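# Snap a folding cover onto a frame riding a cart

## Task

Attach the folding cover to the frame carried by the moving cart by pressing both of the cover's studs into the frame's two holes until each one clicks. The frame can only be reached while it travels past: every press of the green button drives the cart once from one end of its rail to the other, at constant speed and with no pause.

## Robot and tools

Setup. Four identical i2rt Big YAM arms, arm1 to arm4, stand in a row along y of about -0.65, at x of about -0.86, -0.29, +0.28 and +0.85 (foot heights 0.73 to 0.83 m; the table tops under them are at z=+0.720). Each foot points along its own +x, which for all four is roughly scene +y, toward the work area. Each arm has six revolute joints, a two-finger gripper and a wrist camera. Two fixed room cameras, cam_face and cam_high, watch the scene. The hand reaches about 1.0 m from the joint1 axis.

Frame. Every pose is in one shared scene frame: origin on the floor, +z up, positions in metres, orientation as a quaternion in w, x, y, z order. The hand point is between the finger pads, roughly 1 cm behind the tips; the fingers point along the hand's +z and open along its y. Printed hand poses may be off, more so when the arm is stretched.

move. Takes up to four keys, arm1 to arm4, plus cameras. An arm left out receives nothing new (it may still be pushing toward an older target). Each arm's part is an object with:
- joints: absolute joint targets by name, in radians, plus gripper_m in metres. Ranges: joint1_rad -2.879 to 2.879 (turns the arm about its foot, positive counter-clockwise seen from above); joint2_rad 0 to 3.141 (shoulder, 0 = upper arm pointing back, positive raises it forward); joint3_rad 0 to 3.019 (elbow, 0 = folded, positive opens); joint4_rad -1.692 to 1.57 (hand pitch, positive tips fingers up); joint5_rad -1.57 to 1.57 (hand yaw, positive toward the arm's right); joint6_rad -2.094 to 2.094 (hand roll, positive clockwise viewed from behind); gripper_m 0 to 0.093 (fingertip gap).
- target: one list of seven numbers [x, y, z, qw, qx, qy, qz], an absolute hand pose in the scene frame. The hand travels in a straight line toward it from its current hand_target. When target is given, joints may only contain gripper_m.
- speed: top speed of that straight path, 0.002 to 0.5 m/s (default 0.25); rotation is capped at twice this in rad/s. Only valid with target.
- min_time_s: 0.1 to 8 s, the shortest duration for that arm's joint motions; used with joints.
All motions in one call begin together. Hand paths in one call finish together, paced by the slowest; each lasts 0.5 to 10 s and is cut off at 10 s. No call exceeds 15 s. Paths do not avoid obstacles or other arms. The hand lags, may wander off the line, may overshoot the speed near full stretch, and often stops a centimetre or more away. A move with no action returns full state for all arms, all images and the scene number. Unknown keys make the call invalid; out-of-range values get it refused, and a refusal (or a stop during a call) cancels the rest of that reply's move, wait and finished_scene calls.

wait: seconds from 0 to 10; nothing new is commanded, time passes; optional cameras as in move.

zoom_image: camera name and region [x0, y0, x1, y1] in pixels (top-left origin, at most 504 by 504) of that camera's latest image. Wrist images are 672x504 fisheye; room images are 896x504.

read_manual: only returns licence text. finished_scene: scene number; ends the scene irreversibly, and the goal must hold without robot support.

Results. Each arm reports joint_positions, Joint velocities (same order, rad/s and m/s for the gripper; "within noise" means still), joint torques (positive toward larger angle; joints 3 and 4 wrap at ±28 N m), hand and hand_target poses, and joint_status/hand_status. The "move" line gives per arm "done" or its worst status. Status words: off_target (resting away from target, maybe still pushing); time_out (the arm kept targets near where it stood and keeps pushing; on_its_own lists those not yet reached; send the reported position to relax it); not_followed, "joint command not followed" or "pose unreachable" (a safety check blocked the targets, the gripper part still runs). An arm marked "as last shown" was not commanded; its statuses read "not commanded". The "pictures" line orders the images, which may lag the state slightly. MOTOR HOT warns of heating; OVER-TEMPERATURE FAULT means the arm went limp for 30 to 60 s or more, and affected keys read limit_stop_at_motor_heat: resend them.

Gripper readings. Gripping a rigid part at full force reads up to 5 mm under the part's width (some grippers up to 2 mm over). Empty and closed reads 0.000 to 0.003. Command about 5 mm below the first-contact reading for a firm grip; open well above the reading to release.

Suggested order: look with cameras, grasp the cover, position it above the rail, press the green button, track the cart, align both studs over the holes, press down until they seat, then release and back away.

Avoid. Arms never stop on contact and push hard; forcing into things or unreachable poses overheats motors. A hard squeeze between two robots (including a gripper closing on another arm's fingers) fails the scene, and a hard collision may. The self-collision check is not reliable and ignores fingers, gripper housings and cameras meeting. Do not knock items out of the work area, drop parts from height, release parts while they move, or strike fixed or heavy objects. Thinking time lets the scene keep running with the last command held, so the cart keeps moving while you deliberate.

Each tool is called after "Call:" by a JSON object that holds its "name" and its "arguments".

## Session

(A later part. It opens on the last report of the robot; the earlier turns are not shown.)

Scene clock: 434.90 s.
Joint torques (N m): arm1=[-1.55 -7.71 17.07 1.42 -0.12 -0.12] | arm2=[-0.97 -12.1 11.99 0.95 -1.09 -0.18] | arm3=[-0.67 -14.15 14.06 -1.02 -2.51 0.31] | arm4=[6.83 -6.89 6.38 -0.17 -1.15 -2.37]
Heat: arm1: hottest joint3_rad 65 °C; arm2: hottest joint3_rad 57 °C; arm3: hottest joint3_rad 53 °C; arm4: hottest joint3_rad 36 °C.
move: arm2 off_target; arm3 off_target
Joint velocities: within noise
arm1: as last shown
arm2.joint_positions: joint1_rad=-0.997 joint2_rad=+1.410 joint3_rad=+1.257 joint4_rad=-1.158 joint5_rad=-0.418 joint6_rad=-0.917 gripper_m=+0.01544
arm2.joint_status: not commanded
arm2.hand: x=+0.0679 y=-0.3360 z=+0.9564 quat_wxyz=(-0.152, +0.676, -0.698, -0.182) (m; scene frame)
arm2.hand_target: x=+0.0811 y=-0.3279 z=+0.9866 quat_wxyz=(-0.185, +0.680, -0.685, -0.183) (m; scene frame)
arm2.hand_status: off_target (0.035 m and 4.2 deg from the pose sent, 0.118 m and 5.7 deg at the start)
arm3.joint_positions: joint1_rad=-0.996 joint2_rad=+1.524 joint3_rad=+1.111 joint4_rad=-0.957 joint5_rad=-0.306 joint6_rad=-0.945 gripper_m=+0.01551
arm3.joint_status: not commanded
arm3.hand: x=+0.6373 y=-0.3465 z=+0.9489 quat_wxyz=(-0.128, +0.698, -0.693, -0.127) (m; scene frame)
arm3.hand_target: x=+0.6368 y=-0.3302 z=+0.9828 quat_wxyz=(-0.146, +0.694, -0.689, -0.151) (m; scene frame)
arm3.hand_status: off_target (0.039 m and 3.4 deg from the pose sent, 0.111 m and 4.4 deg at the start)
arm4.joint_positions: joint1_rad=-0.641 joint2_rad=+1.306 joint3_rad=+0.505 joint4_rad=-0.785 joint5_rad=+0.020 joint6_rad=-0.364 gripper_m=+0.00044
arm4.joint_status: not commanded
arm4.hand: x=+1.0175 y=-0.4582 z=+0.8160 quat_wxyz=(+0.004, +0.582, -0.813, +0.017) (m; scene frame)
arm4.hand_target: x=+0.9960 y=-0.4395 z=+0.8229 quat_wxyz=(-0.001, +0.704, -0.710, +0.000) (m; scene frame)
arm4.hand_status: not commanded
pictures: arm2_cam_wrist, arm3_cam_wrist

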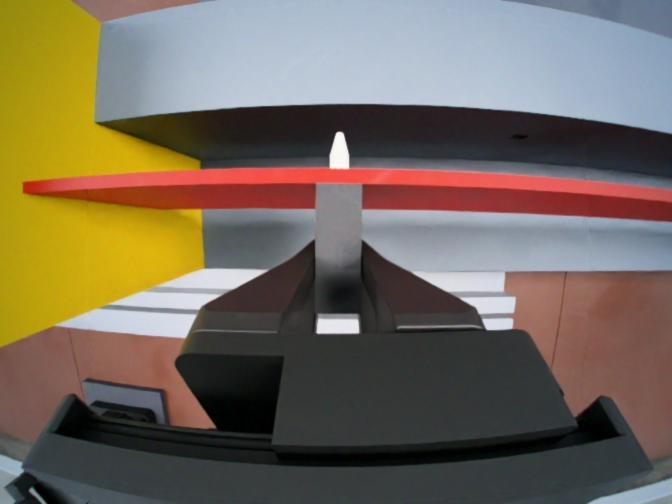

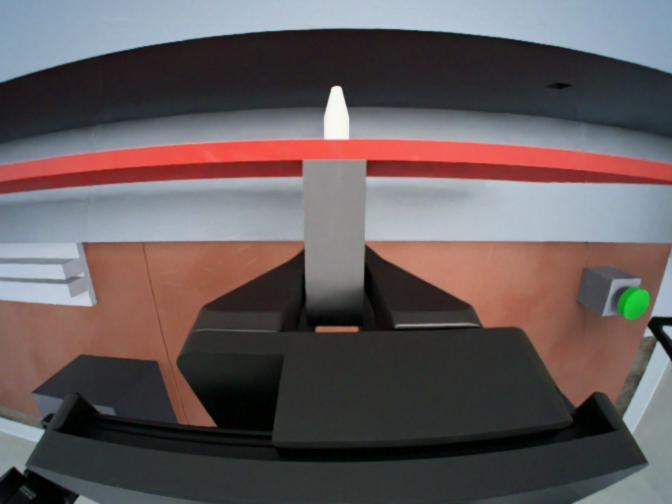

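Call:
{"name": "move", "arguments": {"arm4": {"joints":{"joint1_rad":-0.75,"joint2_rad":0.9,"joint3_rad":0.9}}, "arm2": {"target":[0.10,-0.42,1.0,-0.184,0.683,-0.683,-0.183],"speed":0.15}, "arm3": {"target":[0.657,-0.425,0.995,-0.145,0.694,-0.689,-0.151],"speed":0.15}, "cameras": ["arm2_cam_wrist","arm3_cam_wrist","arm4_cam_wrist","cam_high","cam_face"]}}

Scene clock: 443.83 s.
Joint torques (N m): arm1=[-1.49 -7.3 17.18 1.43 -0.12 -0.11] | arm2=[-1.44 -11.99 9.32 0.57 -0.91 -0.28] | arm3=[-0.73 -15.33 10.59 -0.94 -2.19 0.19] | arm4=[-1.14 -3.08 10.96 1.37 -0.15 -0.08]
Heat: arm1: hottest joint3_rad 66 °C; arm2: hottest joint3_rad 56 °C; arm3: hottest joint3_rad 51 °C; arm4: hottest joint2_rad 35 °C.
move: arm2 off_target; arm3 off_target; arm4 done
Joint velocities: within noise
arm1: as last shown
arm2.joint_positions: joint1_rad=-1.215 joint2_rad=+1.383 joint3_rad=+1.287 joint4_rad=-1.308 joint5_rad=-0.486 joint6_rad=-1.150 gripper_m=+0.01543
arm2.joint_status: not commanded
arm2.hand: x=+0.0954 y=-0.4199 z=+0.9796 quat_wxyz=(-0.160, +0.674, -0.695, -0.190) (m; scene frame)
arm2.hand_target: x=+0.0987 y=-0.4195 z=+0.9995 quat_wxyz=(-0.183, +0.683, -0.683, -0.185) (m; scene frame)
arm2.hand_status: off_target (0.021 m and 3.4 deg from the pose sent, 0.100 m and 4.2 deg at the start)
arm3.joint_positions: joint1_rad=-1.212 joint2_rad=+1.486 joint3_rad=+1.116 joint4_rad=-1.078 joint5_rad=-0.359 joint6_rad=-1.168 gripper_m=+0.01549
arm3.joint_status: not commanded
arm3.hand: x=+0.6662 y=-0.4328 z=+0.9661 quat_wxyz=(-0.128, +0.696, -0.693, -0.136) (m; scene frame)
arm3.hand_target: x=+0.6565 y=-0.4246 z=+0.9936 quat_wxyz=(-0.144, +0.694, -0.689, -0.152) (m; scene frame)
arm3.hand_status: off_target (0.031 m and 2.6 deg from the pose sent, 0.093 m and 3.4 deg at the start)
arm4.joint_positions: joint1_rad=-0.747 joint2_rad=+0.894 joint3_rad=+0.889 joint4_rad=-0.804 joint5_rad=-0.008 joint6_rad=-0.585 gripper_m=+0.00043
arm4.joint_status: all done
arm4.hand: x=+1.1318 y=-0.3728 z=+1.1115 quat_wxyz=(-0.370, +0.585, -0.720, -0.033) (m; scene frame)
arm4.hand_target: x=+1.1321 y=-0.3691 z=+1.1147 quat_wxyz=(-0.372, +0.592, -0.714, -0.033) (m; scene frame)
arm4.hand_status: not commanded
pictures: arm2_cam_wrist, arm3_cam_wrist, arm4_cam_wrist, cam_face, cam_high

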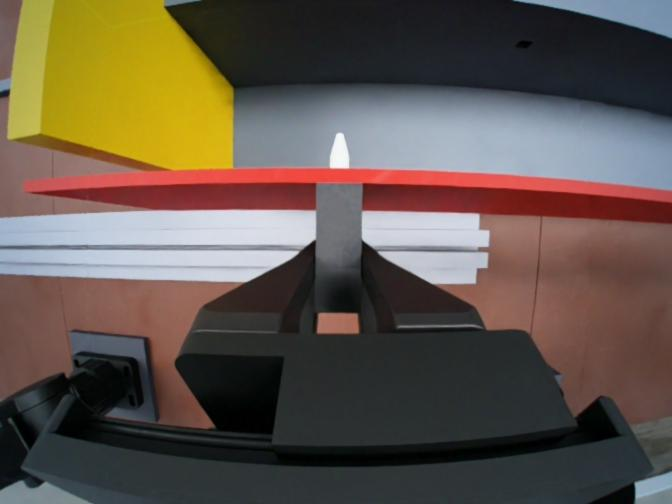

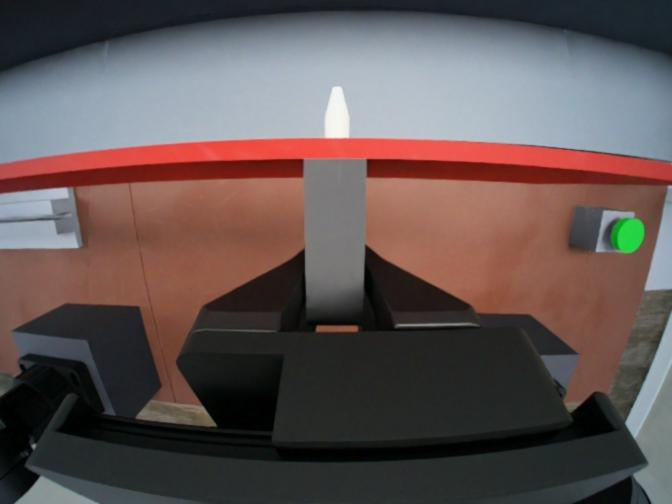

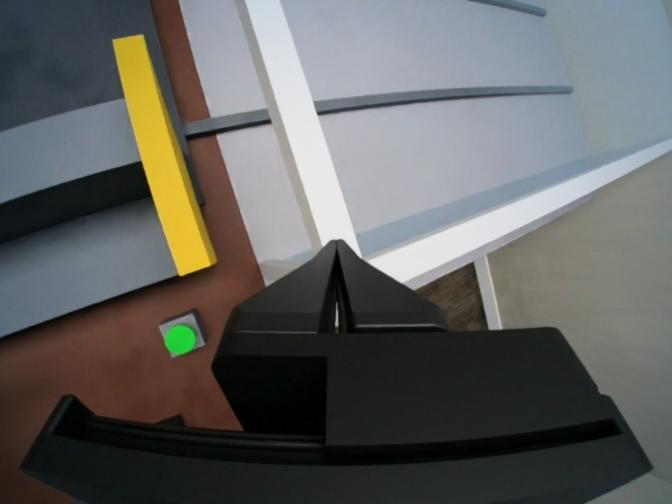

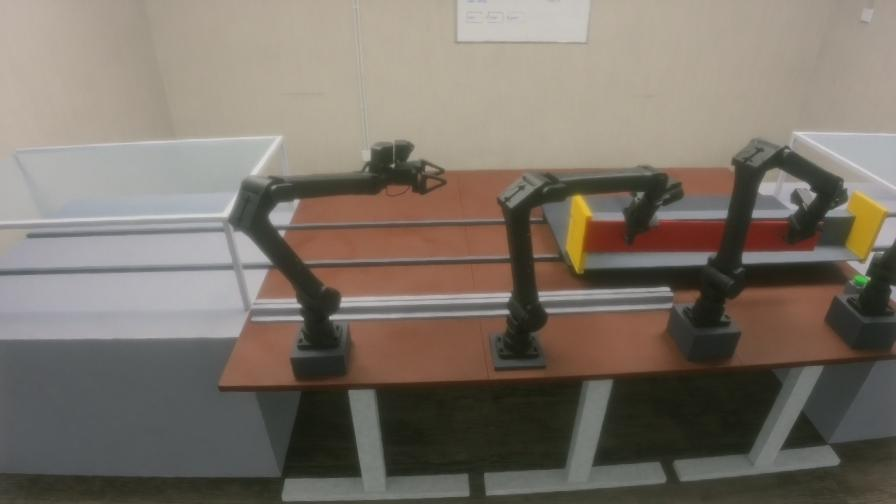

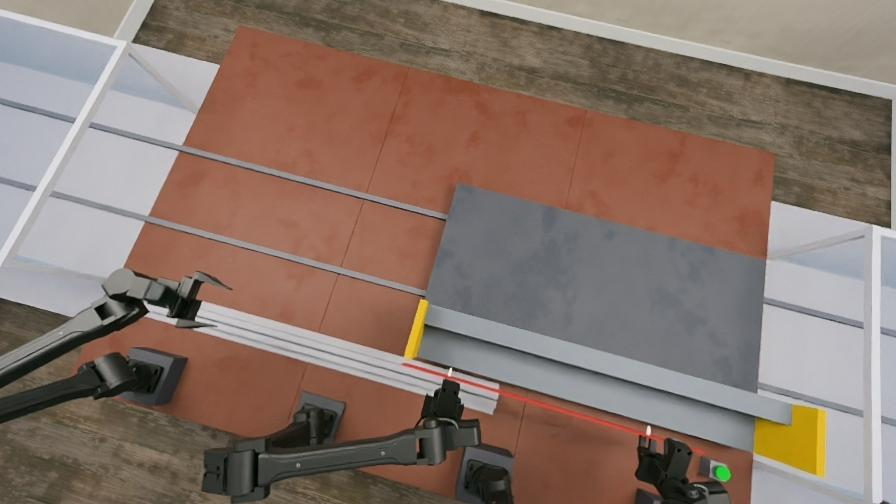

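Call:
{"name": "move", "arguments": {"arm1": {"joints":{"joint1_rad":0.35,"joint2_rad":0.6,"joint3_rad":1.3,"joint4_rad":-1.2,"joint5_rad":0,"joint6_rad":0},"min_time_s":3}, "arm4": {"joints":{"joint1_rad":-0.1,"joint2_rad":0.6,"joint3_rad":1.3,"joint4_rad":-1.3,"joint5_rad":0,"joint6_rad":0},"min_time_s":3}, "arm2": {"target":[-0.05,-0.47,1.0,-0.184,0.683,-0.683,-0.183],"speed":0.1}, "arm3": {"target":[0.507,-0.475,0.995,-0.145,0.694,-0.689,-0.151],"speed":0.1}, "cameras": ["cam_high"]}}

Call:
{"name": "wait", "arguments": {"seconds": 10}}

Call:
{"name": "wait", "arguments": {"seconds": 10}}

Call:
{"name": "wait", "arguments": {"seconds": 10}}

Call:
{"name": "wait", "arguments": {"seconds": 10}}

Call:
{"name": "wait", "arguments": {"seconds": 10}}

Call:
{"name": "wait", "arguments": {"seconds": 10, "cameras": ["cam_high"]}}

Scene clock: 458.50 s.
Joint torques (N m): arm1=[-0.73 -0.79 14.63 1.52 -0.14 -0.15] | arm2=[-0.32 -5.71 9.37 0.83 -0.73 -0.07] | arm3=[-0.21 -7.3 11.02 -0.83 -1.82 0.45] | arm4=[-0.73 0.97 13.05 1.17 0.11 0.19]
Heat: arm1: hottest joint3_rad 66 °C; arm2: hottest joint3_rad 55 °C; arm3: hottest joint3_rad 49 °C; arm4: hottest joint3_rad 36 °C.
move: arm1 done; arm2 off_target; arm3 off_target; arm4 done
Joint velocities: within noise
arm1.joint_positions: joint1_rad=+0.334 joint2_rad=+0.590 joint3_rad=+1.246 joint4_rad=-1.190 joint5_rad=+0.003 joint6_rad=+0.011 gripper_m=+0.09010
arm1.joint_status: all done
arm1.hand: x=-0.9562 y=-0.4091 z=+1.2952 quat_wxyz=(-0.282, +0.713, -0.500, -0.402) (m; scene frame)
arm1.hand_target: x=-0.9566 y=-0.4160 z=+1.3204 quat_wxyz=(-0.292, +0.710, -0.486, -0.417) (m; scene frame)
arm1.hand_status: not commanded
arm2.joint_positions: joint1_rad=-1.212 joint2_rad=+0.949 joint3_rad=+0.959 joint4_rad=-1.400 joint5_rad=-0.486 joint6_rad=-1.153 gripper_m=+0.01543
arm2.joint_status: not commanded
arm2.hand: x=-0.0521 y=-0.4731 z=+0.9857 quat_wxyz=(-0.166, +0.677, -0.692, -0.187) (m; scene frame)
arm2.hand_target: x=-0.0504 y=-0.4689 z=+1.0005 quat_wxyz=(-0.184, +0.684, -0.682, -0.183) (m; scene frame)
arm2.hand_status: off_target (0.015 m and 2.5 deg from the pose sent, 0.155 m and 3.4 deg at the start)
arm3.joint_positions: joint1_rad=-1.173 joint2_rad=+1.022 joint3_rad=+0.761 joint4_rad=-1.149 joint5_rad=-0.359 joint6_rad=-1.145 gripper_m=+0.01549
arm3.joint_status: not commanded
arm3.hand: x=+0.5176 y=-0.4806 z=+0.9805 quat_wxyz=(-0.141, +0.703, -0.684, -0.133) (m; scene frame)
arm3.hand_target: x=+0.5077 y=-0.4747 z=+0.9953 quat_wxyz=(-0.146, +0.694, -0.688, -0.151) (m; scene frame)
arm3.hand_status: off_target (0.019 m and 2.4 deg from the pose sent, 0.167 m and 2.6 deg at the start)
arm4.joint_positions: joint1_rad=-0.115 joint2_rad=+0.595 joint3_rad=+1.251 joint4_rad=-1.290 joint5_rad=-0.003 joint6_rad=-0.015 gripper_m=+0.00044
arm4.joint_status: all done
arm4.hand: x=+0.8922 y=-0.3992 z=+1.3081 quat_wxyz=(-0.346, +0.584, -0.676, -0.285) (m; scene frame)
arm4.hand_target: x=+0.8894 y=-0.4062 z=+1.3313 quat_wxyz=(-0.358, +0.575, -0.672, -0.300) (m; scene frame)
arm4.hand_status: not commanded
pictures: cam_high

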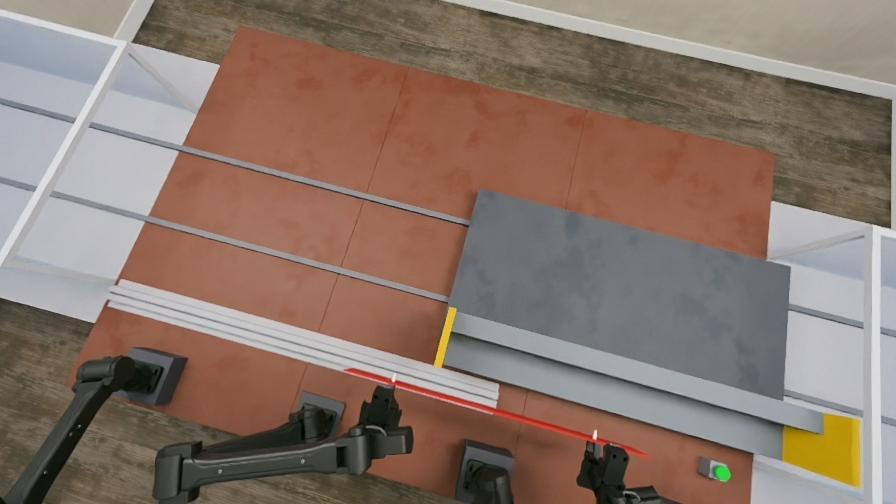

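Scene clock: 468.50 s.
Joint torques (N m): arm1=[-0.56 -1.03 14.52 1.54 -0.18 -0.13] | arm2=[-0.38 -5.71 9.37 0.83 -0.73 -0.07] | arm3=[-0.26 -7.24 10.97 -0.83 -1.82 0.45] | arm4=[-0.73 0.91 13.04 1.14 0.11 0.18]
Heat: arm1: hottest joint3_rad 63 °C; arm2: hottest joint3_rad 53 °C; arm3: hottest joint3_rad 48 °C; arm4: hottest joint3_rad 37 °C.
Joint velocities: within noise
arm1.joint_positions: joint1_rad=+0.334 joint2_rad=+0.590 joint3_rad=+1.246 joint4_rad=-1.190 joint5_rad=+0.003 joint6_rad=+0.011 gripper_m=+0.09010
arm1.joint_status: all done
arm1.hand: x=-0.9562 y=-0.4091 z=+1.2952 quat_wxyz=(-0.282, +0.713, -0.500, -0.402) (m; scene frame)
arm1.hand_target: x=-0.9566 y=-0.4160 z=+1.3204 quat_wxyz=(-0.292, +0.710, -0.486, -0.417) (m; scene frame)
arm1.hand_status: not commanded
arm2.joint_positions: joint1_rad=-1.212 joint2_rad=+0.949 joint3_rad=+0.959 joint4_rad=-1.400 joint5_rad=-0.486 joint6_rad=-1.153 gripper_m=+0.01543
arm2.joint_status: not commanded
arm2.hand: x=-0.0521 y=-0.4731 z=+0.9857 quat_wxyz=(-0.166, +0.677, -0.692, -0.187) (m; scene frame)
arm2.hand_target: x=-0.0504 y=-0.4689 z=+1.0005 quat_wxyz=(-0.184, +0.684, -0.682, -0.183) (m; scene frame)
arm2.hand_status: off_target (0.015 m and 2.5 deg from the pose sent, 0.155 m and 3.4 deg at the start)
arm3.joint_positions: joint1_rad=-1.173 joint2_rad=+1.022 joint3_rad=+0.761 joint4_rad=-1.149 joint5_rad=-0.359 joint6_rad=-1.145 gripper_m=+0.01549
arm3.joint_status: not commanded
arm3.hand: x=+0.5176 y=-0.4806 z=+0.9805 quat_wxyz=(-0.141, +0.703, -0.684, -0.133) (m; scene frame)
arm3.hand_target: x=+0.5077 y=-0.4747 z=+0.9953 quat_wxyz=(-0.146, +0.694, -0.688, -0.151) (m; scene frame)
arm3.hand_status: off_target (0.019 m and 2.4 deg from the pose sent, 0.167 m and 2.6 deg at the start)
arm4.joint_positions: joint1_rad=-0.115 joint2_rad=+0.595 joint3_rad=+1.251 joint4_rad=-1.290 joint5_rad=-0.003 joint6_rad=-0.015 gripper_m=+0.00044
arm4.joint_status: all done
arm4.hand: x=+0.8922 y=-0.3992 z=+1.3081 quat_wxyz=(-0.346, +0.584, -0.676, -0.285) (m; scene frame)
arm4.hand_target: x=+0.8894 y=-0.4062 z=+1.3313 quat_wxyz=(-0.358, +0.575, -0.671, -0.300) (m; scene frame)
arm4.hand_status: not commanded
wait: 10.00 s; at rest by 0.27 s
pictures: none

Scene clock: 478.50 s.
Joint torques (N m): arm1=[-0.09 -0.5 14.31 1.66 -0.17 -0.15] | arm2=[-0.32 -5.71 9.37 0.81 -0.73 -0.07] | arm3=[-0.32 -7.12 10.97 -0.83 -1.81 0.45] | arm4=[-0.79 0.85 13.03 1.17 0.11 0.17]
Heat: arm1: hottest joint3_rad 61 °C; arm2: hottest joint3_rad 52 °C; arm3: hottest joint3_rad 47 °C; arm4: hottest joint3_rad 38 °C.
Joint velocities: within noise
arm1.joint_positions: joint1_rad=+0.334 joint2_rad=+0.590 joint3_rad=+1.246 joint4_rad=-1.190 joint5_rad=+0.003 joint6_rad=+0.011 gripper_m=+0.09010
arm1.joint_status: all done
arm1.hand: x=-0.9562 y=-0.4091 z=+1.2952 quat_wxyz=(-0.282, +0.713, -0.500, -0.402) (m; scene frame)
arm1.hand_target: x=-0.9566 y=-0.4160 z=+1.3204 quat_wxyz=(-0.292, +0.710, -0.486, -0.417) (m; scene frame)
arm1.hand_status: not commanded
arm2.joint_positions: joint1_rad=-1.212 joint2_rad=+0.949 joint3_rad=+0.959 joint4_rad=-1.400 joint5_rad=-0.486 joint6_rad=-1.153 gripper_m=+0.01543
arm2.joint_status: not commanded
arm2.hand: x=-0.0521 y=-0.4731 z=+0.9857 quat_wxyz=(-0.166, +0.677, -0.692, -0.187) (m; scene frame)
arm2.hand_target: x=-0.0504 y=-0.4689 z=+1.0005 quat_wxyz=(-0.184, +0.684, -0.682, -0.183) (m; scene frame)
arm2.hand_status: off_target (0.015 m and 2.5 deg from the pose sent, 0.155 m and 3.4 deg at the start)
arm3.joint_positions: joint1_rad=-1.173 joint2_rad=+1.022 joint3_rad=+0.761 joint4_rad=-1.149 joint5_rad=-0.359 joint6_rad=-1.145 gripper_m=+0.01549
arm3.joint_status: not commanded
arm3.hand: x=+0.5176 y=-0.4806 z=+0.9805 quat_wxyz=(-0.141, +0.703, -0.684, -0.133) (m; scene frame)
arm3.hand_target: x=+0.5077 y=-0.4747 z=+0.9953 quat_wxyz=(-0.146, +0.694, -0.688, -0.151) (m; scene frame)
arm3.hand_status: off_target (0.019 m and 2.4 deg from the pose sent, 0.167 m and 2.6 deg at the start)
arm4.joint_positions: joint1_rad=-0.115 joint2_rad=+0.595 joint3_rad=+1.251 joint4_rad=-1.290 joint5_rad=-0.003 joint6_rad=-0.015 gripper_m=+0.00044
arm4.joint_status: all done
arm4.hand: x=+0.8922 y=-0.3992 z=+1.3081 quat_wxyz=(-0.346, +0.584, -0.676, -0.285) (m; scene frame)
arm4.hand_target: x=+0.8894 y=-0.4062 z=+1.3313 quat_wxyz=(-0.358, +0.575, -0.671, -0.300) (m; scene frame)
arm4.hand_status: not commanded
wait: 10.00 s; at rest by 0.27 s
pictures: none

Scene clock: 488.50 s.
Joint torques (N m): arm1=[0.15 -1.2 14.5 1.44 -0.15 -0.11] | arm2=[-0.38 -5.66 9.37 0.83 -0.73 -0.07] | arm3=[-0.26 -7.18 11.03 -0.87 -1.82 0.44] | arm4=[-0.73 0.97 13.03 1.14 0.12 0.17]
Heat: arm1: hottest joint3_rad 59 °C; arm2: hottest joint3_rad 52 °C; arm3: hottest joint3_rad 47 °C; arm4: hottest joint3_rad 39 °C.
Joint velocities: within noise
arm1.joint_positions: joint1_rad=+0.334 joint2_rad=+0.590 joint3_rad=+1.246 joint4_rad=-1.190 joint5_rad=+0.003 joint6_rad=+0.011 gripper_m=+0.09010
arm1.joint_status: all done
arm1.hand: x=-0.9562 y=-0.4091 z=+1.2952 quat_wxyz=(-0.282, +0.713, -0.500, -0.402) (m; scene frame)
arm1.hand_target: x=-0.9566 y=-0.4160 z=+1.3204 quat_wxyz=(-0.292, +0.710, -0.486, -0.417) (m; scene frame)
arm1.hand_status: not commanded
arm2.joint_positions: joint1_rad=-1.212 joint2_rad=+0.949 joint3_rad=+0.959 joint4_rad=-1.400 joint5_rad=-0.486 joint6_rad=-1.153 gripper_m=+0.01543
arm2.joint_status: not commanded
arm2.hand: x=-0.0521 y=-0.4731 z=+0.9857 quat_wxyz=(-0.166, +0.677, -0.692, -0.187) (m; scene frame)
arm2.hand_target: x=-0.0504 y=-0.4689 z=+1.0005 quat_wxyz=(-0.184, +0.684, -0.682, -0.183) (m; scene frame)
arm2.hand_status: off_target (0.015 m and 2.5 deg from the pose sent, 0.155 m and 3.4 deg at the start)
arm3.joint_positions: joint1_rad=-1.173 joint2_rad=+1.022 joint3_rad=+0.761 joint4_rad=-1.149 joint5_rad=-0.359 joint6_rad=-1.145 gripper_m=+0.01549
arm3.joint_status: not commanded
arm3.hand: x=+0.5176 y=-0.4806 z=+0.9805 quat_wxyz=(-0.141, +0.703, -0.684, -0.133) (m; scene frame)
arm3.hand_target: x=+0.5077 y=-0.4747 z=+0.9953 quat_wxyz=(-0.146, +0.694, -0.688, -0.151) (m; scene frame)
arm3.hand_status: off_target (0.019 m and 2.4 deg from the pose sent, 0.167 m and 2.6 deg at the start)
arm4.joint_positions: joint1_rad=-0.115 joint2_rad=+0.595 joint3_rad=+1.251 joint4_rad=-1.290 joint5_rad=-0.003 joint6_rad=-0.015 gripper_m=+0.00044
arm4.joint_status: all done
arm4.hand: x=+0.8922 y=-0.3992 z=+1.3081 quat_wxyz=(-0.346, +0.584, -0.676, -0.285) (m; scene frame)
arm4.hand_target: x=+0.8894 y=-0.4062 z=+1.3313 quat_wxyz=(-0.358, +0.575, -0.671, -0.300) (m; scene frame)
arm4.hand_status: not commanded
wait: 10.00 s; at rest by 0.27 s
pictures: none

Scene clock: 498.50 s.
Joint torques (N m): arm1=[-0.5 -0.56 14.68 1.47 -0.19 -0.13] | arm2=[-0.38 -5.71 9.37 0.81 -0.73 -0.07] | arm3=[-0.44 -7.36 11.02 -0.85 -1.82 0.44] | arm4=[-0.73 0.97 13.05 1.13 0.12 0.17]
Heat: arm1: hottest joint3_rad 58 °C; arm2: hottest joint3_rad 51 °C; arm3: hottest joint3_rad 46 °C; arm4: hottest joint3_rad 40 °C.
Joint velocities: within noise
arm1.joint_positions: joint1_rad=+0.334 joint2_rad=+0.590 joint3_rad=+1.246 joint4_rad=-1.190 joint5_rad=+0.003 joint6_rad=+0.011 gripper_m=+0.09010
arm1.joint_status: all done
arm1.hand: x=-0.9562 y=-0.4091 z=+1.2952 quat_wxyz=(-0.282, +0.713, -0.500, -0.402) (m; scene frame)
arm1.hand_target: x=-0.9566 y=-0.4160 z=+1.3204 quat_wxyz=(-0.292, +0.710, -0.486, -0.417) (m; scene frame)
arm1.hand_status: not commanded
arm2.joint_positions: joint1_rad=-1.212 joint2_rad=+0.949 joint3_rad=+0.959 joint4_rad=-1.400 joint5_rad=-0.486 joint6_rad=-1.153 gripper_m=+0.01543
arm2.joint_status: not commanded
arm2.hand: x=-0.0521 y=-0.4731 z=+0.9857 quat_wxyz=(-0.166, +0.677, -0.692, -0.187) (m; scene frame)
arm2.hand_target: x=-0.0504 y=-0.4689 z=+1.0005 quat_wxyz=(-0.184, +0.684, -0.682, -0.183) (m; scene frame)
arm2.hand_status: off_target (0.015 m and 2.5 deg from the pose sent, 0.155 m and 3.4 deg at the start)
arm3.joint_positions: joint1_rad=-1.173 joint2_rad=+1.022 joint3_rad=+0.761 joint4_rad=-1.149 joint5_rad=-0.359 joint6_rad=-1.145 gripper_m=+0.01549
arm3.joint_status: not commanded
arm3.hand: x=+0.5176 y=-0.4806 z=+0.9805 quat_wxyz=(-0.141, +0.703, -0.684, -0.133) (m; scene frame)
arm3.hand_target: x=+0.5077 y=-0.4747 z=+0.9953 quat_wxyz=(-0.146, +0.694, -0.688, -0.151) (m; scene frame)
arm3.hand_status: off_target (0.019 m and 2.4 deg from the pose sent, 0.167 m and 2.6 deg at the start)
arm4.joint_positions: joint1_rad=-0.115 joint2_rad=+0.595 joint3_rad=+1.251 joint4_rad=-1.290 joint5_rad=-0.003 joint6_rad=-0.015 gripper_m=+0.00044
arm4.joint_status: all done
arm4.hand: x=+0.8922 y=-0.3992 z=+1.3081 quat_wxyz=(-0.346, +0.584, -0.676, -0.285) (m; scene frame)
arm4.hand_target: x=+0.8894 y=-0.4062 z=+1.3313 quat_wxyz=(-0.358, +0.575, -0.671, -0.300) (m; scene frame)
arm4.hand_status: not commanded
wait: 10.00 s; at rest by 0.27 s
pictures: none

Scene clock: 508.50 s.
Joint torques (N m): arm1=[-0.32 -0.56 14.53 1.68 -0.19 -0.13] | arm2=[-0.32 -5.71 9.39 0.83 -0.73 -0.07] | arm3=[-0.21 -7.36 10.97 -0.84 -1.81 0.43] | arm4=[-0.73 0.97 13.05 1.13 0.12 0.18]
Heat: arm1: hottest joint3_rad 58 °C; arm2: hottest joint3_rad 51 °C; arm3: hottest joint3_rad 46 °C; arm4: hottest joint3_rad 41 °C.
Joint velocities: within noise
arm1.joint_positions: joint1_rad=+0.334 joint2_rad=+0.590 joint3_rad=+1.246 joint4_rad=-1.190 joint5_rad=+0.003 joint6_rad=+0.011 gripper_m=+0.09010
arm1.joint_status: all done
arm1.hand: x=-0.9562 y=-0.4091 z=+1.2952 quat_wxyz=(-0.282, +0.713, -0.500, -0.402) (m; scene frame)
arm1.hand_target: x=-0.9566 y=-0.4160 z=+1.3204 quat_wxyz=(-0.292, +0.710, -0.486, -0.417) (m; scene frame)
arm1.hand_status: not commanded
arm2.joint_positions: joint1_rad=-1.212 joint2_rad=+0.949 joint3_rad=+0.959 joint4_rad=-1.400 joint5_rad=-0.486 joint6_rad=-1.153 gripper_m=+0.01543
arm2.joint_status: not commanded
arm2.hand: x=-0.0521 y=-0.4731 z=+0.9857 quat_wxyz=(-0.166, +0.677, -0.692, -0.187) (m; scene frame)
arm2.hand_target: x=-0.0504 y=-0.4689 z=+1.0005 quat_wxyz=(-0.184, +0.684, -0.682, -0.183) (m; scene frame)
arm2.hand_status: off_target (0.015 m and 2.5 deg from the pose sent, 0.155 m and 3.4 deg at the start)
arm3.joint_positions: joint1_rad=-1.173 joint2_rad=+1.022 joint3_rad=+0.761 joint4_rad=-1.149 joint5_rad=-0.359 joint6_rad=-1.145 gripper_m=+0.01549
arm3.joint_status: not commanded
arm3.hand: x=+0.5176 y=-0.4806 z=+0.9805 quat_wxyz=(-0.141, +0.703, -0.684, -0.133) (m; scene frame)
arm3.hand_target: x=+0.5077 y=-0.4747 z=+0.9953 quat_wxyz=(-0.146, +0.694, -0.688, -0.151) (m; scene frame)
arm3.hand_status: off_target (0.019 m and 2.4 deg from the pose sent, 0.167 m and 2.6 deg at the start)
arm4.joint_positions: joint1_rad=-0.115 joint2_rad=+0.595 joint3_rad=+1.251 joint4_rad=-1.290 joint5_rad=-0.003 joint6_rad=-0.015 gripper_m=+0.00044
arm4.joint_status: all done
arm4.hand: x=+0.8922 y=-0.3992 z=+1.3081 quat_wxyz=(-0.346, +0.584, -0.676, -0.285) (m; scene frame)
arm4.hand_target: x=+0.8894 y=-0.4062 z=+1.3313 quat_wxyz=(-0.358, +0.575, -0.671, -0.300) (m; scene frame)
arm4.hand_status: not commanded
wait: 10.00 s; at rest by 0.27 s
pictures: none

Scene clock: 518.50 s.
Joint torques (N m): arm1=[-0.09 -0.09 14.49 1.44 -0.18 -0.21] | arm2=[-0.32 -5.71 9.37 0.83 -0.73 -0.07] | arm3=[-0.38 -7.18 10.99 -0.85 -1.82 0.44] | arm4=[-0.67 0.85 13.04 1.13 0.11 0.16]
Heat: arm1: hottest joint3_rad 57 °C; arm2: hottest joint3_rad 51 °C; arm3: hottest joint3_rad 46 °C; arm4: hottest joint3_rad 41 °C.
Joint velocities: within noise
arm1.joint_positions: joint1_rad=+0.334 joint2_rad=+0.590 joint3_rad=+1.246 joint4_rad=-1.190 joint5_rad=+0.003 joint6_rad=+0.011 gripper_m=+0.09010
arm1.joint_status: all done
arm1.hand: x=-0.9562 y=-0.4091 z=+1.2952 quat_wxyz=(-0.282, +0.713, -0.500, -0.402) (m; scene frame)
arm1.hand_target: x=-0.9566 y=-0.4160 z=+1.3204 quat_wxyz=(-0.292, +0.710, -0.486, -0.417) (m; scene frame)
arm1.hand_status: not commanded
arm2.joint_positions: joint1_rad=-1.212 joint2_rad=+0.949 joint3_rad=+0.959 joint4_rad=-1.400 joint5_rad=-0.486 joint6_rad=-1.153 gripper_m=+0.01543
arm2.joint_status: not commanded
arm2.hand: x=-0.0521 y=-0.4731 z=+0.9857 quat_wxyz=(-0.166, +0.677, -0.692, -0.187) (m; scene frame)
arm2.hand_target: x=-0.0504 y=-0.4689 z=+1.0005 quat_wxyz=(-0.184, +0.684, -0.682, -0.183) (m; scene frame)
arm2.hand_status: off_target (0.015 m and 2.5 deg from the pose sent, 0.155 m and 3.4 deg at the start)
arm3.joint_positions: joint1_rad=-1.173 joint2_rad=+1.022 joint3_rad=+0.761 joint4_rad=-1.149 joint5_rad=-0.359 joint6_rad=-1.145 gripper_m=+0.01549
arm3.joint_status: not commanded
arm3.hand: x=+0.5176 y=-0.4806 z=+0.9805 quat_wxyz=(-0.141, +0.703, -0.684, -0.133) (m; scene frame)
arm3.hand_target: x=+0.5077 y=-0.4747 z=+0.9953 quat_wxyz=(-0.146, +0.694, -0.688, -0.151) (m; scene frame)
arm3.hand_status: off_target (0.019 m and 2.4 deg from the pose sent, 0.167 m and 2.6 deg at the start)
arm4.joint_positions: joint1_rad=-0.115 joint2_rad=+0.595 joint3_rad=+1.251 joint4_rad=-1.290 joint5_rad=-0.003 joint6_rad=-0.015 gripper_m=+0.00044
arm4.joint_status: all done
arm4.hand: x=+0.8922 y=-0.3992 z=+1.3081 quat_wxyz=(-0.346, +0.584, -0.676, -0.285) (m; scene frame)
arm4.hand_target: x=+0.8894 y=-0.4062 z=+1.3313 quat_wxyz=(-0.358, +0.575, -0.671, -0.300) (m; scene frame)
arm4.hand_status: not commanded
wait: 10.00 s; at rest by 0.27 s
pictures: cam_high

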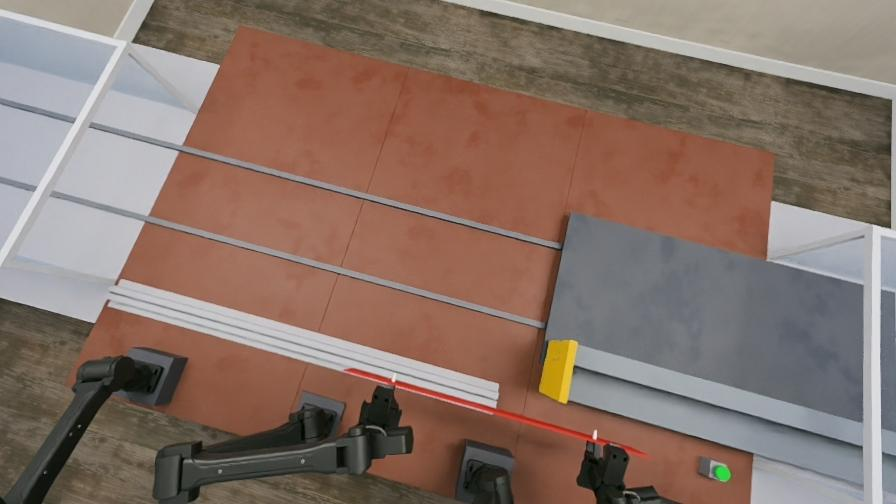

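Call:
{"name": "move", "arguments": {"arm4": {"target":[0.995,-0.47,0.85,-0.2126,0.6743,-0.6743,-0.2126],"speed":0.4}}}

Call:
{"name": "move", "arguments": {"arm4": {"target":[0.995,-0.435,0.772,-0.2126,0.6743,-0.6743,-0.2126],"speed":0.15}, "cameras": ["arm4_cam_wrist","cam_high"]}}

Call:
{"name": "move", "arguments": {"arm4": {"target":[0.995,-0.47,0.84,-0.2126,0.6743,-0.6743,-0.2126],"speed":0.2}}}

Call:
{"name": "wait", "arguments": {"seconds": 5, "cameras": ["cam_high"]}}

Scene clock: 528.57 s.
Joint torques (N m): arm1=[-0.56 -0.26 14.49 1.28 -0.15 -0.14] | arm2=[-0.38 -5.71 9.39 0.81 -0.73 -0.07] | arm3=[-0.26 -7.24 10.99 -0.84 -1.81 0.45] | arm4=[-0.79 0.21 9.17 1.48 -0.58 -0.11]
Heat: arm1: hottest joint3_rad 57 °C; arm2: hottest joint3_rad 50 °C; arm3: hottest joint3_rad 45 °C; arm4: hottest joint3_rad 41 °C.
move: arm4 off_target
Joint velocities: within noise
arm1, arm2, arm3: as last shown
arm4.joint_positions: joint1_rad=-1.025 joint2_rad=+0.857 joint3_rad=+0.218 joint4_rad=-0.646 joint5_rad=-0.535 joint6_rad=-0.960 gripper_m=+0.00043
arm4.joint_status: not commanded
arm4.hand: x=+0.9842 y=-0.4777 z=+0.8434 quat_wxyz=(-0.194, +0.664, -0.688, -0.218) (m; scene frame)
arm4.hand_target: x=+0.9914 y=-0.4710 z=+0.8496 quat_wxyz=(-0.207, +0.672, -0.677, -0.216) (m; scene frame)
arm4.hand_status: off_target (0.015 m and 2.9 deg from the pose sent, 0.475 m and 20.3 deg at the start)
pictures: none

Scene clock: 530.13 s.
Joint torques (N m): arm1=[-0.03 -0.56 14.56 1.57 -0.21 -0.11] | arm2=[-0.32 -5.71 9.37 0.83 -0.73 -0.07] | arm3=[-0.32 -7.3 10.97 -0.84 -1.82 0.44] | arm4=[3.66 6.3 6.49 5.79 0.92 0.11]
Heat: arm1: hottest joint3_rad 57 °C; arm2: hottest joint3_rad 50 °C; arm3: hottest joint3_rad 45 °C; arm4: hottest joint3_rad 41 °C.
move: arm4 off_target
Joint velocities: within noise
arm1, arm2, arm3: as last shown
arm4.joint_positions: joint1_rad=-0.931 joint2_rad=+1.135 joint3_rad=+0.151 joint4_rad=-0.216 joint5_rad=-0.525 joint6_rad=-0.832 gripper_m=+0.00043
arm4.joint_status: not commanded
arm4.hand: x=+0.9866 y=-0.4562 z=+0.7993 quat_wxyz=(-0.208, +0.657, -0.689, -0.226) (m; scene frame)
arm4.hand_target: x=+0.9911 y=-0.4431 z=+0.7869 quat_wxyz=(-0.213, +0.676, -0.672, -0.215) (m; scene frame)
arm4.hand_status: off_target (0.036 m and 3.1 deg from the pose sent, 0.084 m and 2.9 deg at the start)
pictures: arm4_cam_wrist, cam_high

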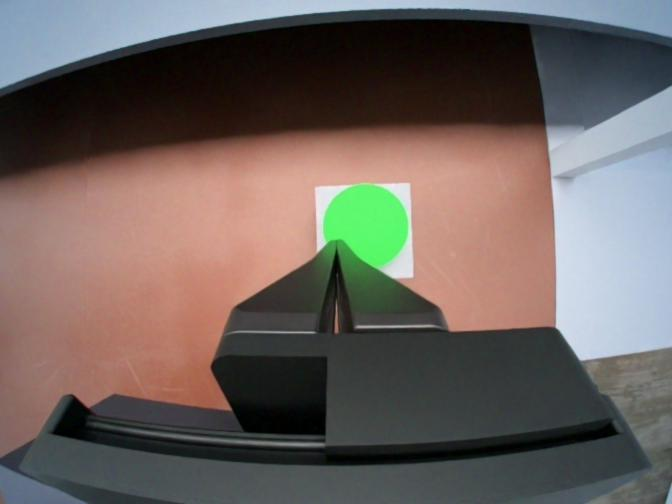

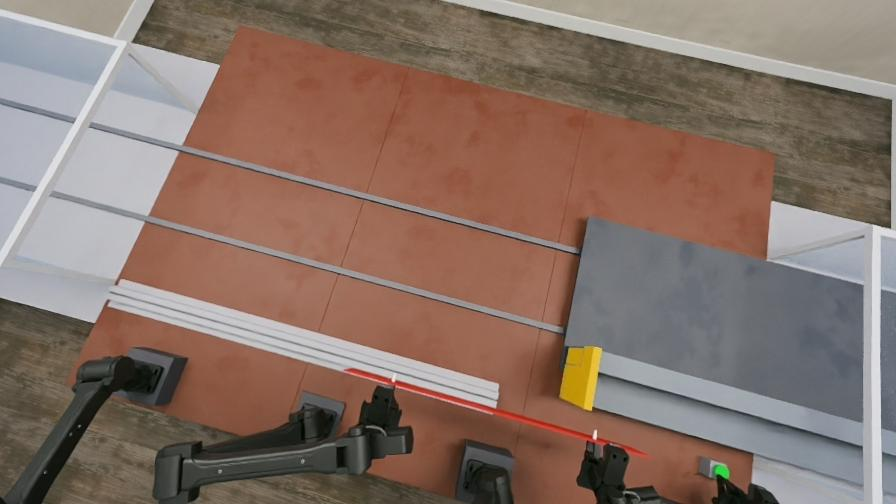

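Scene clock: 531.77 s.
Joint torques (N m): arm1=[0.56 -0.67 14.63 1.59 -0.11 -0.17] | arm2=[-0.38 -5.71 9.37 0.81 -0.73 -0.07] | arm3=[-0.32 -7.06 11 -0.87 -1.82 0.45] | arm4=[-1.79 -1.73 10.92 0.1 -0.61 -0.16]
Heat: arm1: hottest joint3_rad 57 °C; arm2: hottest joint3_rad 50 °C; arm3: hottest joint3_rad 45 °C; arm4: hottest joint3_rad 41 °C.
move: arm4 off_target
Joint velocities: within noise
arm1, arm2, arm3: as last shown
arm4.joint_positions: joint1_rad=-0.997 joint2_rad=+0.937 joint3_rad=+0.171 joint4_rad=-0.531 joint5_rad=-0.523 joint6_rad=-0.957 gripper_m=+0.00042
arm4.joint_status: not commanded
arm4.hand: x=+0.9747 y=-0.4793 z=+0.8190 quat_wxyz=(-0.184, +0.672, -0.684, -0.217) (m; scene frame)
arm4.hand_target: x=+0.9930 y=-0.4697 z=+0.8366 quat_wxyz=(-0.208, +0.677, -0.674, -0.211) (m; scene frame)
arm4.hand_status: off_target (0.031 m and 3.5 deg from the pose sent, 0.044 m and 3.1 deg at the start)
pictures: none

Scene clock: 536.77 s.
Joint torques (N m): arm1=[0.03 -0.67 14.63 1.44 -0.18 -0.15] | arm2=[-0.32 -5.71 9.37 0.81 -0.73 -0.07] | arm3=[-0.15 -7.41 11.02 -0.83 -1.81 0.45] | arm4=[-2.2 -1.55 10.95 0.31 -0.58 -0.13]
Heat: arm1: hottest joint3_rad 57 °C; arm2: hottest joint3_rad 50 °C; arm3: hottest joint3_rad 45 °C; arm4: hottest joint3_rad 40 °C.
Joint velocities: within noise
arm1.joint_positions: joint1_rad=+0.334 joint2_rad=+0.590 joint3_rad=+1.246 joint4_rad=-1.190 joint5_rad=+0.003 joint6_rad=+0.011 gripper_m=+0.09010
arm1.joint_status: not commanded
arm1.hand: x=-0.9562 y=-0.4091 z=+1.2952 quat_wxyz=(-0.282, +0.713, -0.500, -0.402) (m; scene frame)
arm1.hand_target: x=-0.9566 y=-0.4160 z=+1.3204 quat_wxyz=(-0.292, +0.710, -0.486, -0.417) (m; scene frame)
arm1.hand_status: not commanded
arm2.joint_positions: joint1_rad=-1.212 joint2_rad=+0.949 joint3_rad=+0.959 joint4_rad=-1.400 joint5_rad=-0.486 joint6_rad=-1.153 gripper_m=+0.01543
arm2.joint_status: not commanded
arm2.hand: x=-0.0521 y=-0.4731 z=+0.9857 quat_wxyz=(-0.166, +0.677, -0.692, -0.187) (m; scene frame)
arm2.hand_target: x=-0.0504 y=-0.4689 z=+1.0005 quat_wxyz=(-0.184, +0.684, -0.682, -0.183) (m; scene frame)
arm2.hand_status: not commanded
arm3.joint_positions: joint1_rad=-1.173 joint2_rad=+1.022 joint3_rad=+0.761 joint4_rad=-1.149 joint5_rad=-0.359 joint6_rad=-1.145 gripper_m=+0.01549
arm3.joint_status: not commanded
arm3.hand: x=+0.5176 y=-0.4806 z=+0.9805 quat_wxyz=(-0.141, +0.703, -0.684, -0.133) (m; scene frame)
arm3.hand_target: x=+0.5077 y=-0.4747 z=+0.9953 quat_wxyz=(-0.146, +0.694, -0.688, -0.151) (m; scene frame)
arm3.hand_status: not commanded
arm4.joint_positions: joint1_rad=-0.997 joint2_rad=+0.937 joint3_rad=+0.171 joint4_rad=-0.532 joint5_rad=-0.523 joint6_rad=-0.957 gripper_m=+0.00042
arm4.joint_status: not commanded
arm4.hand: x=+0.9744 y=-0.4795 z=+0.8189 quat_wxyz=(-0.183, +0.672, -0.684, -0.217) (m; scene frame)
arm4.hand_target: x=+0.9928 y=-0.4698 z=+0.8364 quat_wxyz=(-0.207, +0.676, -0.675, -0.211) (m; scene frame)
arm4.hand_status: off_target (0.031 m and 3.6 deg from the pose sent, 0.044 m and 3.1 deg at the start)
wait: 5.00 s; at rest by 0.27 s
pictures: cam_high

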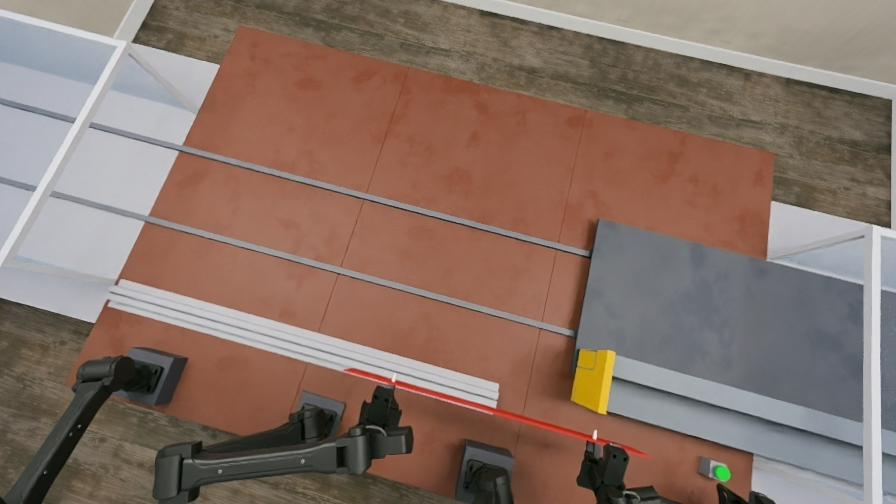

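Call:
{"name": "wait", "arguments": {"seconds": 10}}

Call:
{"name": "wait", "arguments": {"seconds": 10}}

Call:
{"name": "wait", "arguments": {"seconds": 10}}

Call:
{"name": "wait", "arguments": {"seconds": 10, "cameras": ["cam_high"]}}

Scene clock: 569.43 s.
Joint torques (N m): arm1=[-0.62 0.03 14.65 1.61 -0.13 -0.14] | arm2=[-0.32 -5.71 9.37 0.83 -0.73 -0.07] | arm3=[-0.26 -7.36 10.97 -0.81 -1.8 0.44] | arm4=[-2.2 -1.67 10.95 0.28 -0.57 -0.13]
Heat: arm1: hottest joint3_rad 56 °C; arm2: hottest joint3_rad 50 °C; arm3: hottest joint3_rad 45 °C; arm4: hottest joint3_rad 38 °C.
Joint velocities: within noise
arm1.joint_positions: joint1_rad=+0.334 joint2_rad=+0.590 joint3_rad=+1.246 joint4_rad=-1.190 joint5_rad=+0.003 joint6_rad=+0.011 gripper_m=+0.09010
arm1.joint_status: not commanded
arm1.hand: x=-0.9562 y=-0.4091 z=+1.2952 quat_wxyz=(-0.282, +0.713, -0.500, -0.402) (m; scene frame)
arm1.hand_target: x=-0.9566 y=-0.4160 z=+1.3204 quat_wxyz=(-0.292, +0.710, -0.486, -0.417) (m; scene frame)
arm1.hand_status: not commanded
arm2.joint_positions: joint1_rad=-1.212 joint2_rad=+0.949 joint3_rad=+0.959 joint4_rad=-1.400 joint5_rad=-0.486 joint6_rad=-1.153 gripper_m=+0.01543
arm2.joint_status: not commanded
arm2.hand: x=-0.0521 y=-0.4731 z=+0.9857 quat_wxyz=(-0.166, +0.677, -0.692, -0.187) (m; scene frame)
arm2.hand_target: x=-0.0504 y=-0.4689 z=+1.0005 quat_wxyz=(-0.184, +0.684, -0.682, -0.183) (m; scene frame)
arm2.hand_status: not commanded
arm3.joint_positions: joint1_rad=-1.173 joint2_rad=+1.022 joint3_rad=+0.761 joint4_rad=-1.149 joint5_rad=-0.359 joint6_rad=-1.145 gripper_m=+0.01549
arm3.joint_status: not commanded
arm3.hand: x=+0.5176 y=-0.4806 z=+0.9805 quat_wxyz=(-0.141, +0.703, -0.684, -0.133) (m; scene frame)
arm3.hand_target: x=+0.5077 y=-0.4747 z=+0.9953 quat_wxyz=(-0.146, +0.694, -0.688, -0.151) (m; scene frame)
arm3.hand_status: not commanded
arm4.joint_positions: joint1_rad=-0.997 joint2_rad=+0.937 joint3_rad=+0.171 joint4_rad=-0.532 joint5_rad=-0.523 joint6_rad=-0.957 gripper_m=+0.00042
arm4.joint_status: not commanded
arm4.hand: x=+0.9744 y=-0.4795 z=+0.8189 quat_wxyz=(-0.183, +0.672, -0.684, -0.217) (m; scene frame)
arm4.hand_target: x=+0.9928 y=-0.4698 z=+0.8364 quat_wxyz=(-0.207, +0.676, -0.675, -0.211) (m; scene frame)
arm4.hand_status: off_target (0.031 m and 3.6 deg from the pose sent, 0.044 m and 3.1 deg at the start)
wait: 10.00 s; at rest from the start
pictures: none

Scene clock: 579.43 s.
Joint torques (N m): arm1=[-0.44 -1.03 14.61 1.5 -0.15 -0.16] | arm2=[-0.32 -5.71 9.37 0.83 -0.73 -0.07] | arm3=[-0.38 -7.18 11 -0.81 -1.81 0.43] | arm4=[-2.14 -1.67 10.95 0.28 -0.58 -0.13]
Heat: arm1: hottest joint3_rad 56 °C; arm2: hottest joint3_rad 50 °C; arm3: hottest joint3_rad 45 °C; arm4: hottest joint3_rad 38 °C.
Joint velocities: within noise
arm1.joint_positions: joint1_rad=+0.334 joint2_rad=+0.590 joint3_rad=+1.246 joint4_rad=-1.190 joint5_rad=+0.003 joint6_rad=+0.011 gripper_m=+0.09010
arm1.joint_status: not commanded
arm1.hand: x=-0.9562 y=-0.4091 z=+1.2952 quat_wxyz=(-0.282, +0.713, -0.500, -0.402) (m; scene frame)
arm1.hand_target: x=-0.9566 y=-0.4160 z=+1.3204 quat_wxyz=(-0.292, +0.710, -0.486, -0.417) (m; scene frame)
arm1.hand_status: not commanded
arm2.joint_positions: joint1_rad=-1.212 joint2_rad=+0.949 joint3_rad=+0.959 joint4_rad=-1.400 joint5_rad=-0.486 joint6_rad=-1.153 gripper_m=+0.01543
arm2.joint_status: not commanded
arm2.hand: x=-0.0521 y=-0.4731 z=+0.9857 quat_wxyz=(-0.166, +0.677, -0.692, -0.187) (m; scene frame)
arm2.hand_target: x=-0.0504 y=-0.4689 z=+1.0005 quat_wxyz=(-0.184, +0.684, -0.682, -0.183) (m; scene frame)
arm2.hand_status: not commanded
arm3.joint_positions: joint1_rad=-1.173 joint2_rad=+1.022 joint3_rad=+0.761 joint4_rad=-1.149 joint5_rad=-0.359 joint6_rad=-1.145 gripper_m=+0.01549
arm3.joint_status: not commanded
arm3.hand: x=+0.5176 y=-0.4806 z=+0.9805 quat_wxyz=(-0.141, +0.703, -0.684, -0.133) (m; scene frame)
arm3.hand_target: x=+0.5077 y=-0.4747 z=+0.9953 quat_wxyz=(-0.146, +0.694, -0.688, -0.151) (m; scene frame)
arm3.hand_status: not commanded
arm4.joint_positions: joint1_rad=-0.997 joint2_rad=+0.937 joint3_rad=+0.171 joint4_rad=-0.532 joint5_rad=-0.523 joint6_rad=-0.957 gripper_m=+0.00042
arm4.joint_status: not commanded
arm4.hand: x=+0.9744 y=-0.4795 z=+0.8189 quat_wxyz=(-0.183, +0.672, -0.684, -0.217) (m; scene frame)
arm4.hand_target: x=+0.9928 y=-0.4698 z=+0.8364 quat_wxyz=(-0.207, +0.676, -0.675, -0.211) (m; scene frame)
arm4.hand_status: off_target (0.031 m and 3.6 deg from the pose sent, 0.044 m and 3.1 deg at the start)
wait: 10.00 s; at rest by 0.27 s
pictures: none

Scene clock: 589.43 s.
Joint torques (N m): arm1=[-0.15 -1.14 14.71 1.74 -0.13 -0.1] | arm2=[-0.38 -5.71 9.39 0.83 -0.73 -0.07] | arm3=[-0.38 -7.3 11 -0.81 -1.82 0.45] | arm4=[-2.14 -1.61 10.91 0.27 -0.59 -0.13]
Heat: arm1: hottest joint3_rad 56 °C; arm2: hottest joint3_rad 50 °C; arm3: hottest joint3_rad 45 °C; arm4: hottest joint3_rad 38 °C.
Joint velocities: within noise
arm1.joint_positions: joint1_rad=+0.334 joint2_rad=+0.590 joint3_rad=+1.246 joint4_rad=-1.190 joint5_rad=+0.003 joint6_rad=+0.011 gripper_m=+0.09010
arm1.joint_status: not commanded
arm1.hand: x=-0.9562 y=-0.4091 z=+1.2952 quat_wxyz=(-0.282, +0.713, -0.500, -0.402) (m; scene frame)
arm1.hand_target: x=-0.9566 y=-0.4160 z=+1.3204 quat_wxyz=(-0.292, +0.710, -0.486, -0.417) (m; scene frame)
arm1.hand_status: not commanded
arm2.joint_positions: joint1_rad=-1.212 joint2_rad=+0.949 joint3_rad=+0.959 joint4_rad=-1.400 joint5_rad=-0.486 joint6_rad=-1.153 gripper_m=+0.01543
arm2.joint_status: not commanded
arm2.hand: x=-0.0521 y=-0.4731 z=+0.9857 quat_wxyz=(-0.166, +0.677, -0.692, -0.187) (m; scene frame)
arm2.hand_target: x=-0.0504 y=-0.4689 z=+1.0005 quat_wxyz=(-0.184, +0.684, -0.682, -0.183) (m; scene frame)
arm2.hand_status: not commanded
arm3.joint_positions: joint1_rad=-1.173 joint2_rad=+1.022 joint3_rad=+0.761 joint4_rad=-1.149 joint5_rad=-0.359 joint6_rad=-1.145 gripper_m=+0.01549
arm3.joint_status: not commanded
arm3.hand: x=+0.5176 y=-0.4806 z=+0.9805 quat_wxyz=(-0.141, +0.703, -0.684, -0.133) (m; scene frame)
arm3.hand_target: x=+0.5077 y=-0.4747 z=+0.9953 quat_wxyz=(-0.146, +0.694, -0.688, -0.151) (m; scene frame)
arm3.hand_status: not commanded
arm4.joint_positions: joint1_rad=-0.997 joint2_rad=+0.937 joint3_rad=+0.171 joint4_rad=-0.532 joint5_rad=-0.523 joint6_rad=-0.957 gripper_m=+0.00042
arm4.joint_status: not commanded
arm4.hand: x=+0.9744 y=-0.4795 z=+0.8189 quat_wxyz=(-0.183, +0.672, -0.684, -0.217) (m; scene frame)
arm4.hand_target: x=+0.9928 y=-0.4698 z=+0.8364 quat_wxyz=(-0.207, +0.676, -0.675, -0.211) (m; scene frame)
arm4.hand_status: off_target (0.031 m and 3.6 deg from the pose sent, 0.044 m and 3.1 deg at the start)
wait: 10.00 s; at rest by 0.27 s
pictures: none

Scene clock: 599.43 s.
Joint torques (N m): arm1=[-0.21 -1.2 14.64 1.65 -0.18 -0.14] | arm2=[-0.38 -5.71 9.37 0.83 -0.72 -0.07] | arm3=[-0.32 -7.12 11.02 -0.83 -1.82 0.44] | arm4=[-2.14 -1.73 10.95 0.28 -0.59 -0.13]
Heat: arm1: hottest joint3_rad 57 °C; arm2: hottest joint3_rad 50 °C; arm3: hottest joint3_rad 45 °C; arm4: hottest joint3_rad 38 °C.
Joint velocities: within noise
arm1.joint_positions: joint1_rad=+0.334 joint2_rad=+0.590 joint3_rad=+1.246 joint4_rad=-1.190 joint5_rad=+0.003 joint6_rad=+0.011 gripper_m=+0.09010
arm1.joint_status: not commanded
arm1.hand: x=-0.9562 y=-0.4091 z=+1.2952 quat_wxyz=(-0.282, +0.713, -0.500, -0.402) (m; scene frame)
arm1.hand_target: x=-0.9566 y=-0.4160 z=+1.3204 quat_wxyz=(-0.292, +0.710, -0.486, -0.417) (m; scene frame)
arm1.hand_status: not commanded
arm2.joint_positions: joint1_rad=-1.212 joint2_rad=+0.949 joint3_rad=+0.959 joint4_rad=-1.400 joint5_rad=-0.486 joint6_rad=-1.153 gripper_m=+0.01543
arm2.joint_status: not commanded
arm2.hand: x=-0.0521 y=-0.4731 z=+0.9857 quat_wxyz=(-0.166, +0.677, -0.692, -0.187) (m; scene frame)
arm2.hand_target: x=-0.0504 y=-0.4689 z=+1.0005 quat_wxyz=(-0.184, +0.684, -0.682, -0.183) (m; scene frame)
arm2.hand_status: not commanded
arm3.joint_positions: joint1_rad=-1.173 joint2_rad=+1.022 joint3_rad=+0.761 joint4_rad=-1.149 joint5_rad=-0.359 joint6_rad=-1.145 gripper_m=+0.01549
arm3.joint_status: not commanded
arm3.hand: x=+0.5176 y=-0.4806 z=+0.9805 quat_wxyz=(-0.141, +0.703, -0.684, -0.133) (m; scene frame)
arm3.hand_target: x=+0.5077 y=-0.4747 z=+0.9953 quat_wxyz=(-0.146, +0.694, -0.688, -0.151) (m; scene frame)
arm3.hand_status: not commanded
arm4.joint_positions: joint1_rad=-0.997 joint2_rad=+0.937 joint3_rad=+0.171 joint4_rad=-0.532 joint5_rad=-0.523 joint6_rad=-0.957 gripper_m=+0.00042
arm4.joint_status: not commanded
arm4.hand: x=+0.9744 y=-0.4795 z=+0.8189 quat_wxyz=(-0.183, +0.672, -0.684, -0.217) (m; scene frame)
arm4.hand_target: x=+0.9928 y=-0.4698 z=+0.8364 quat_wxyz=(-0.207, +0.676, -0.675, -0.211) (m; scene frame)
arm4.hand_status: off_target (0.031 m and 3.6 deg from the pose sent, 0.044 m and 3.1 deg at the start)
wait: 10.00 s; at rest by 0.27 s
pictures: cam_high

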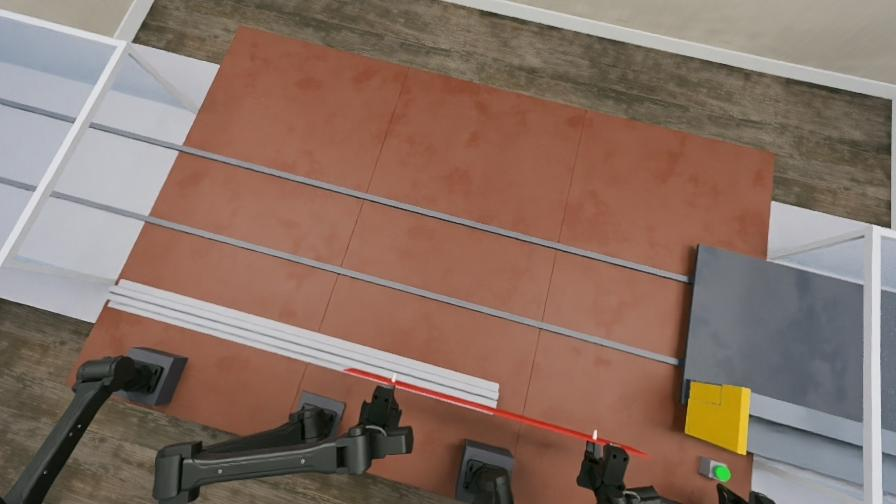

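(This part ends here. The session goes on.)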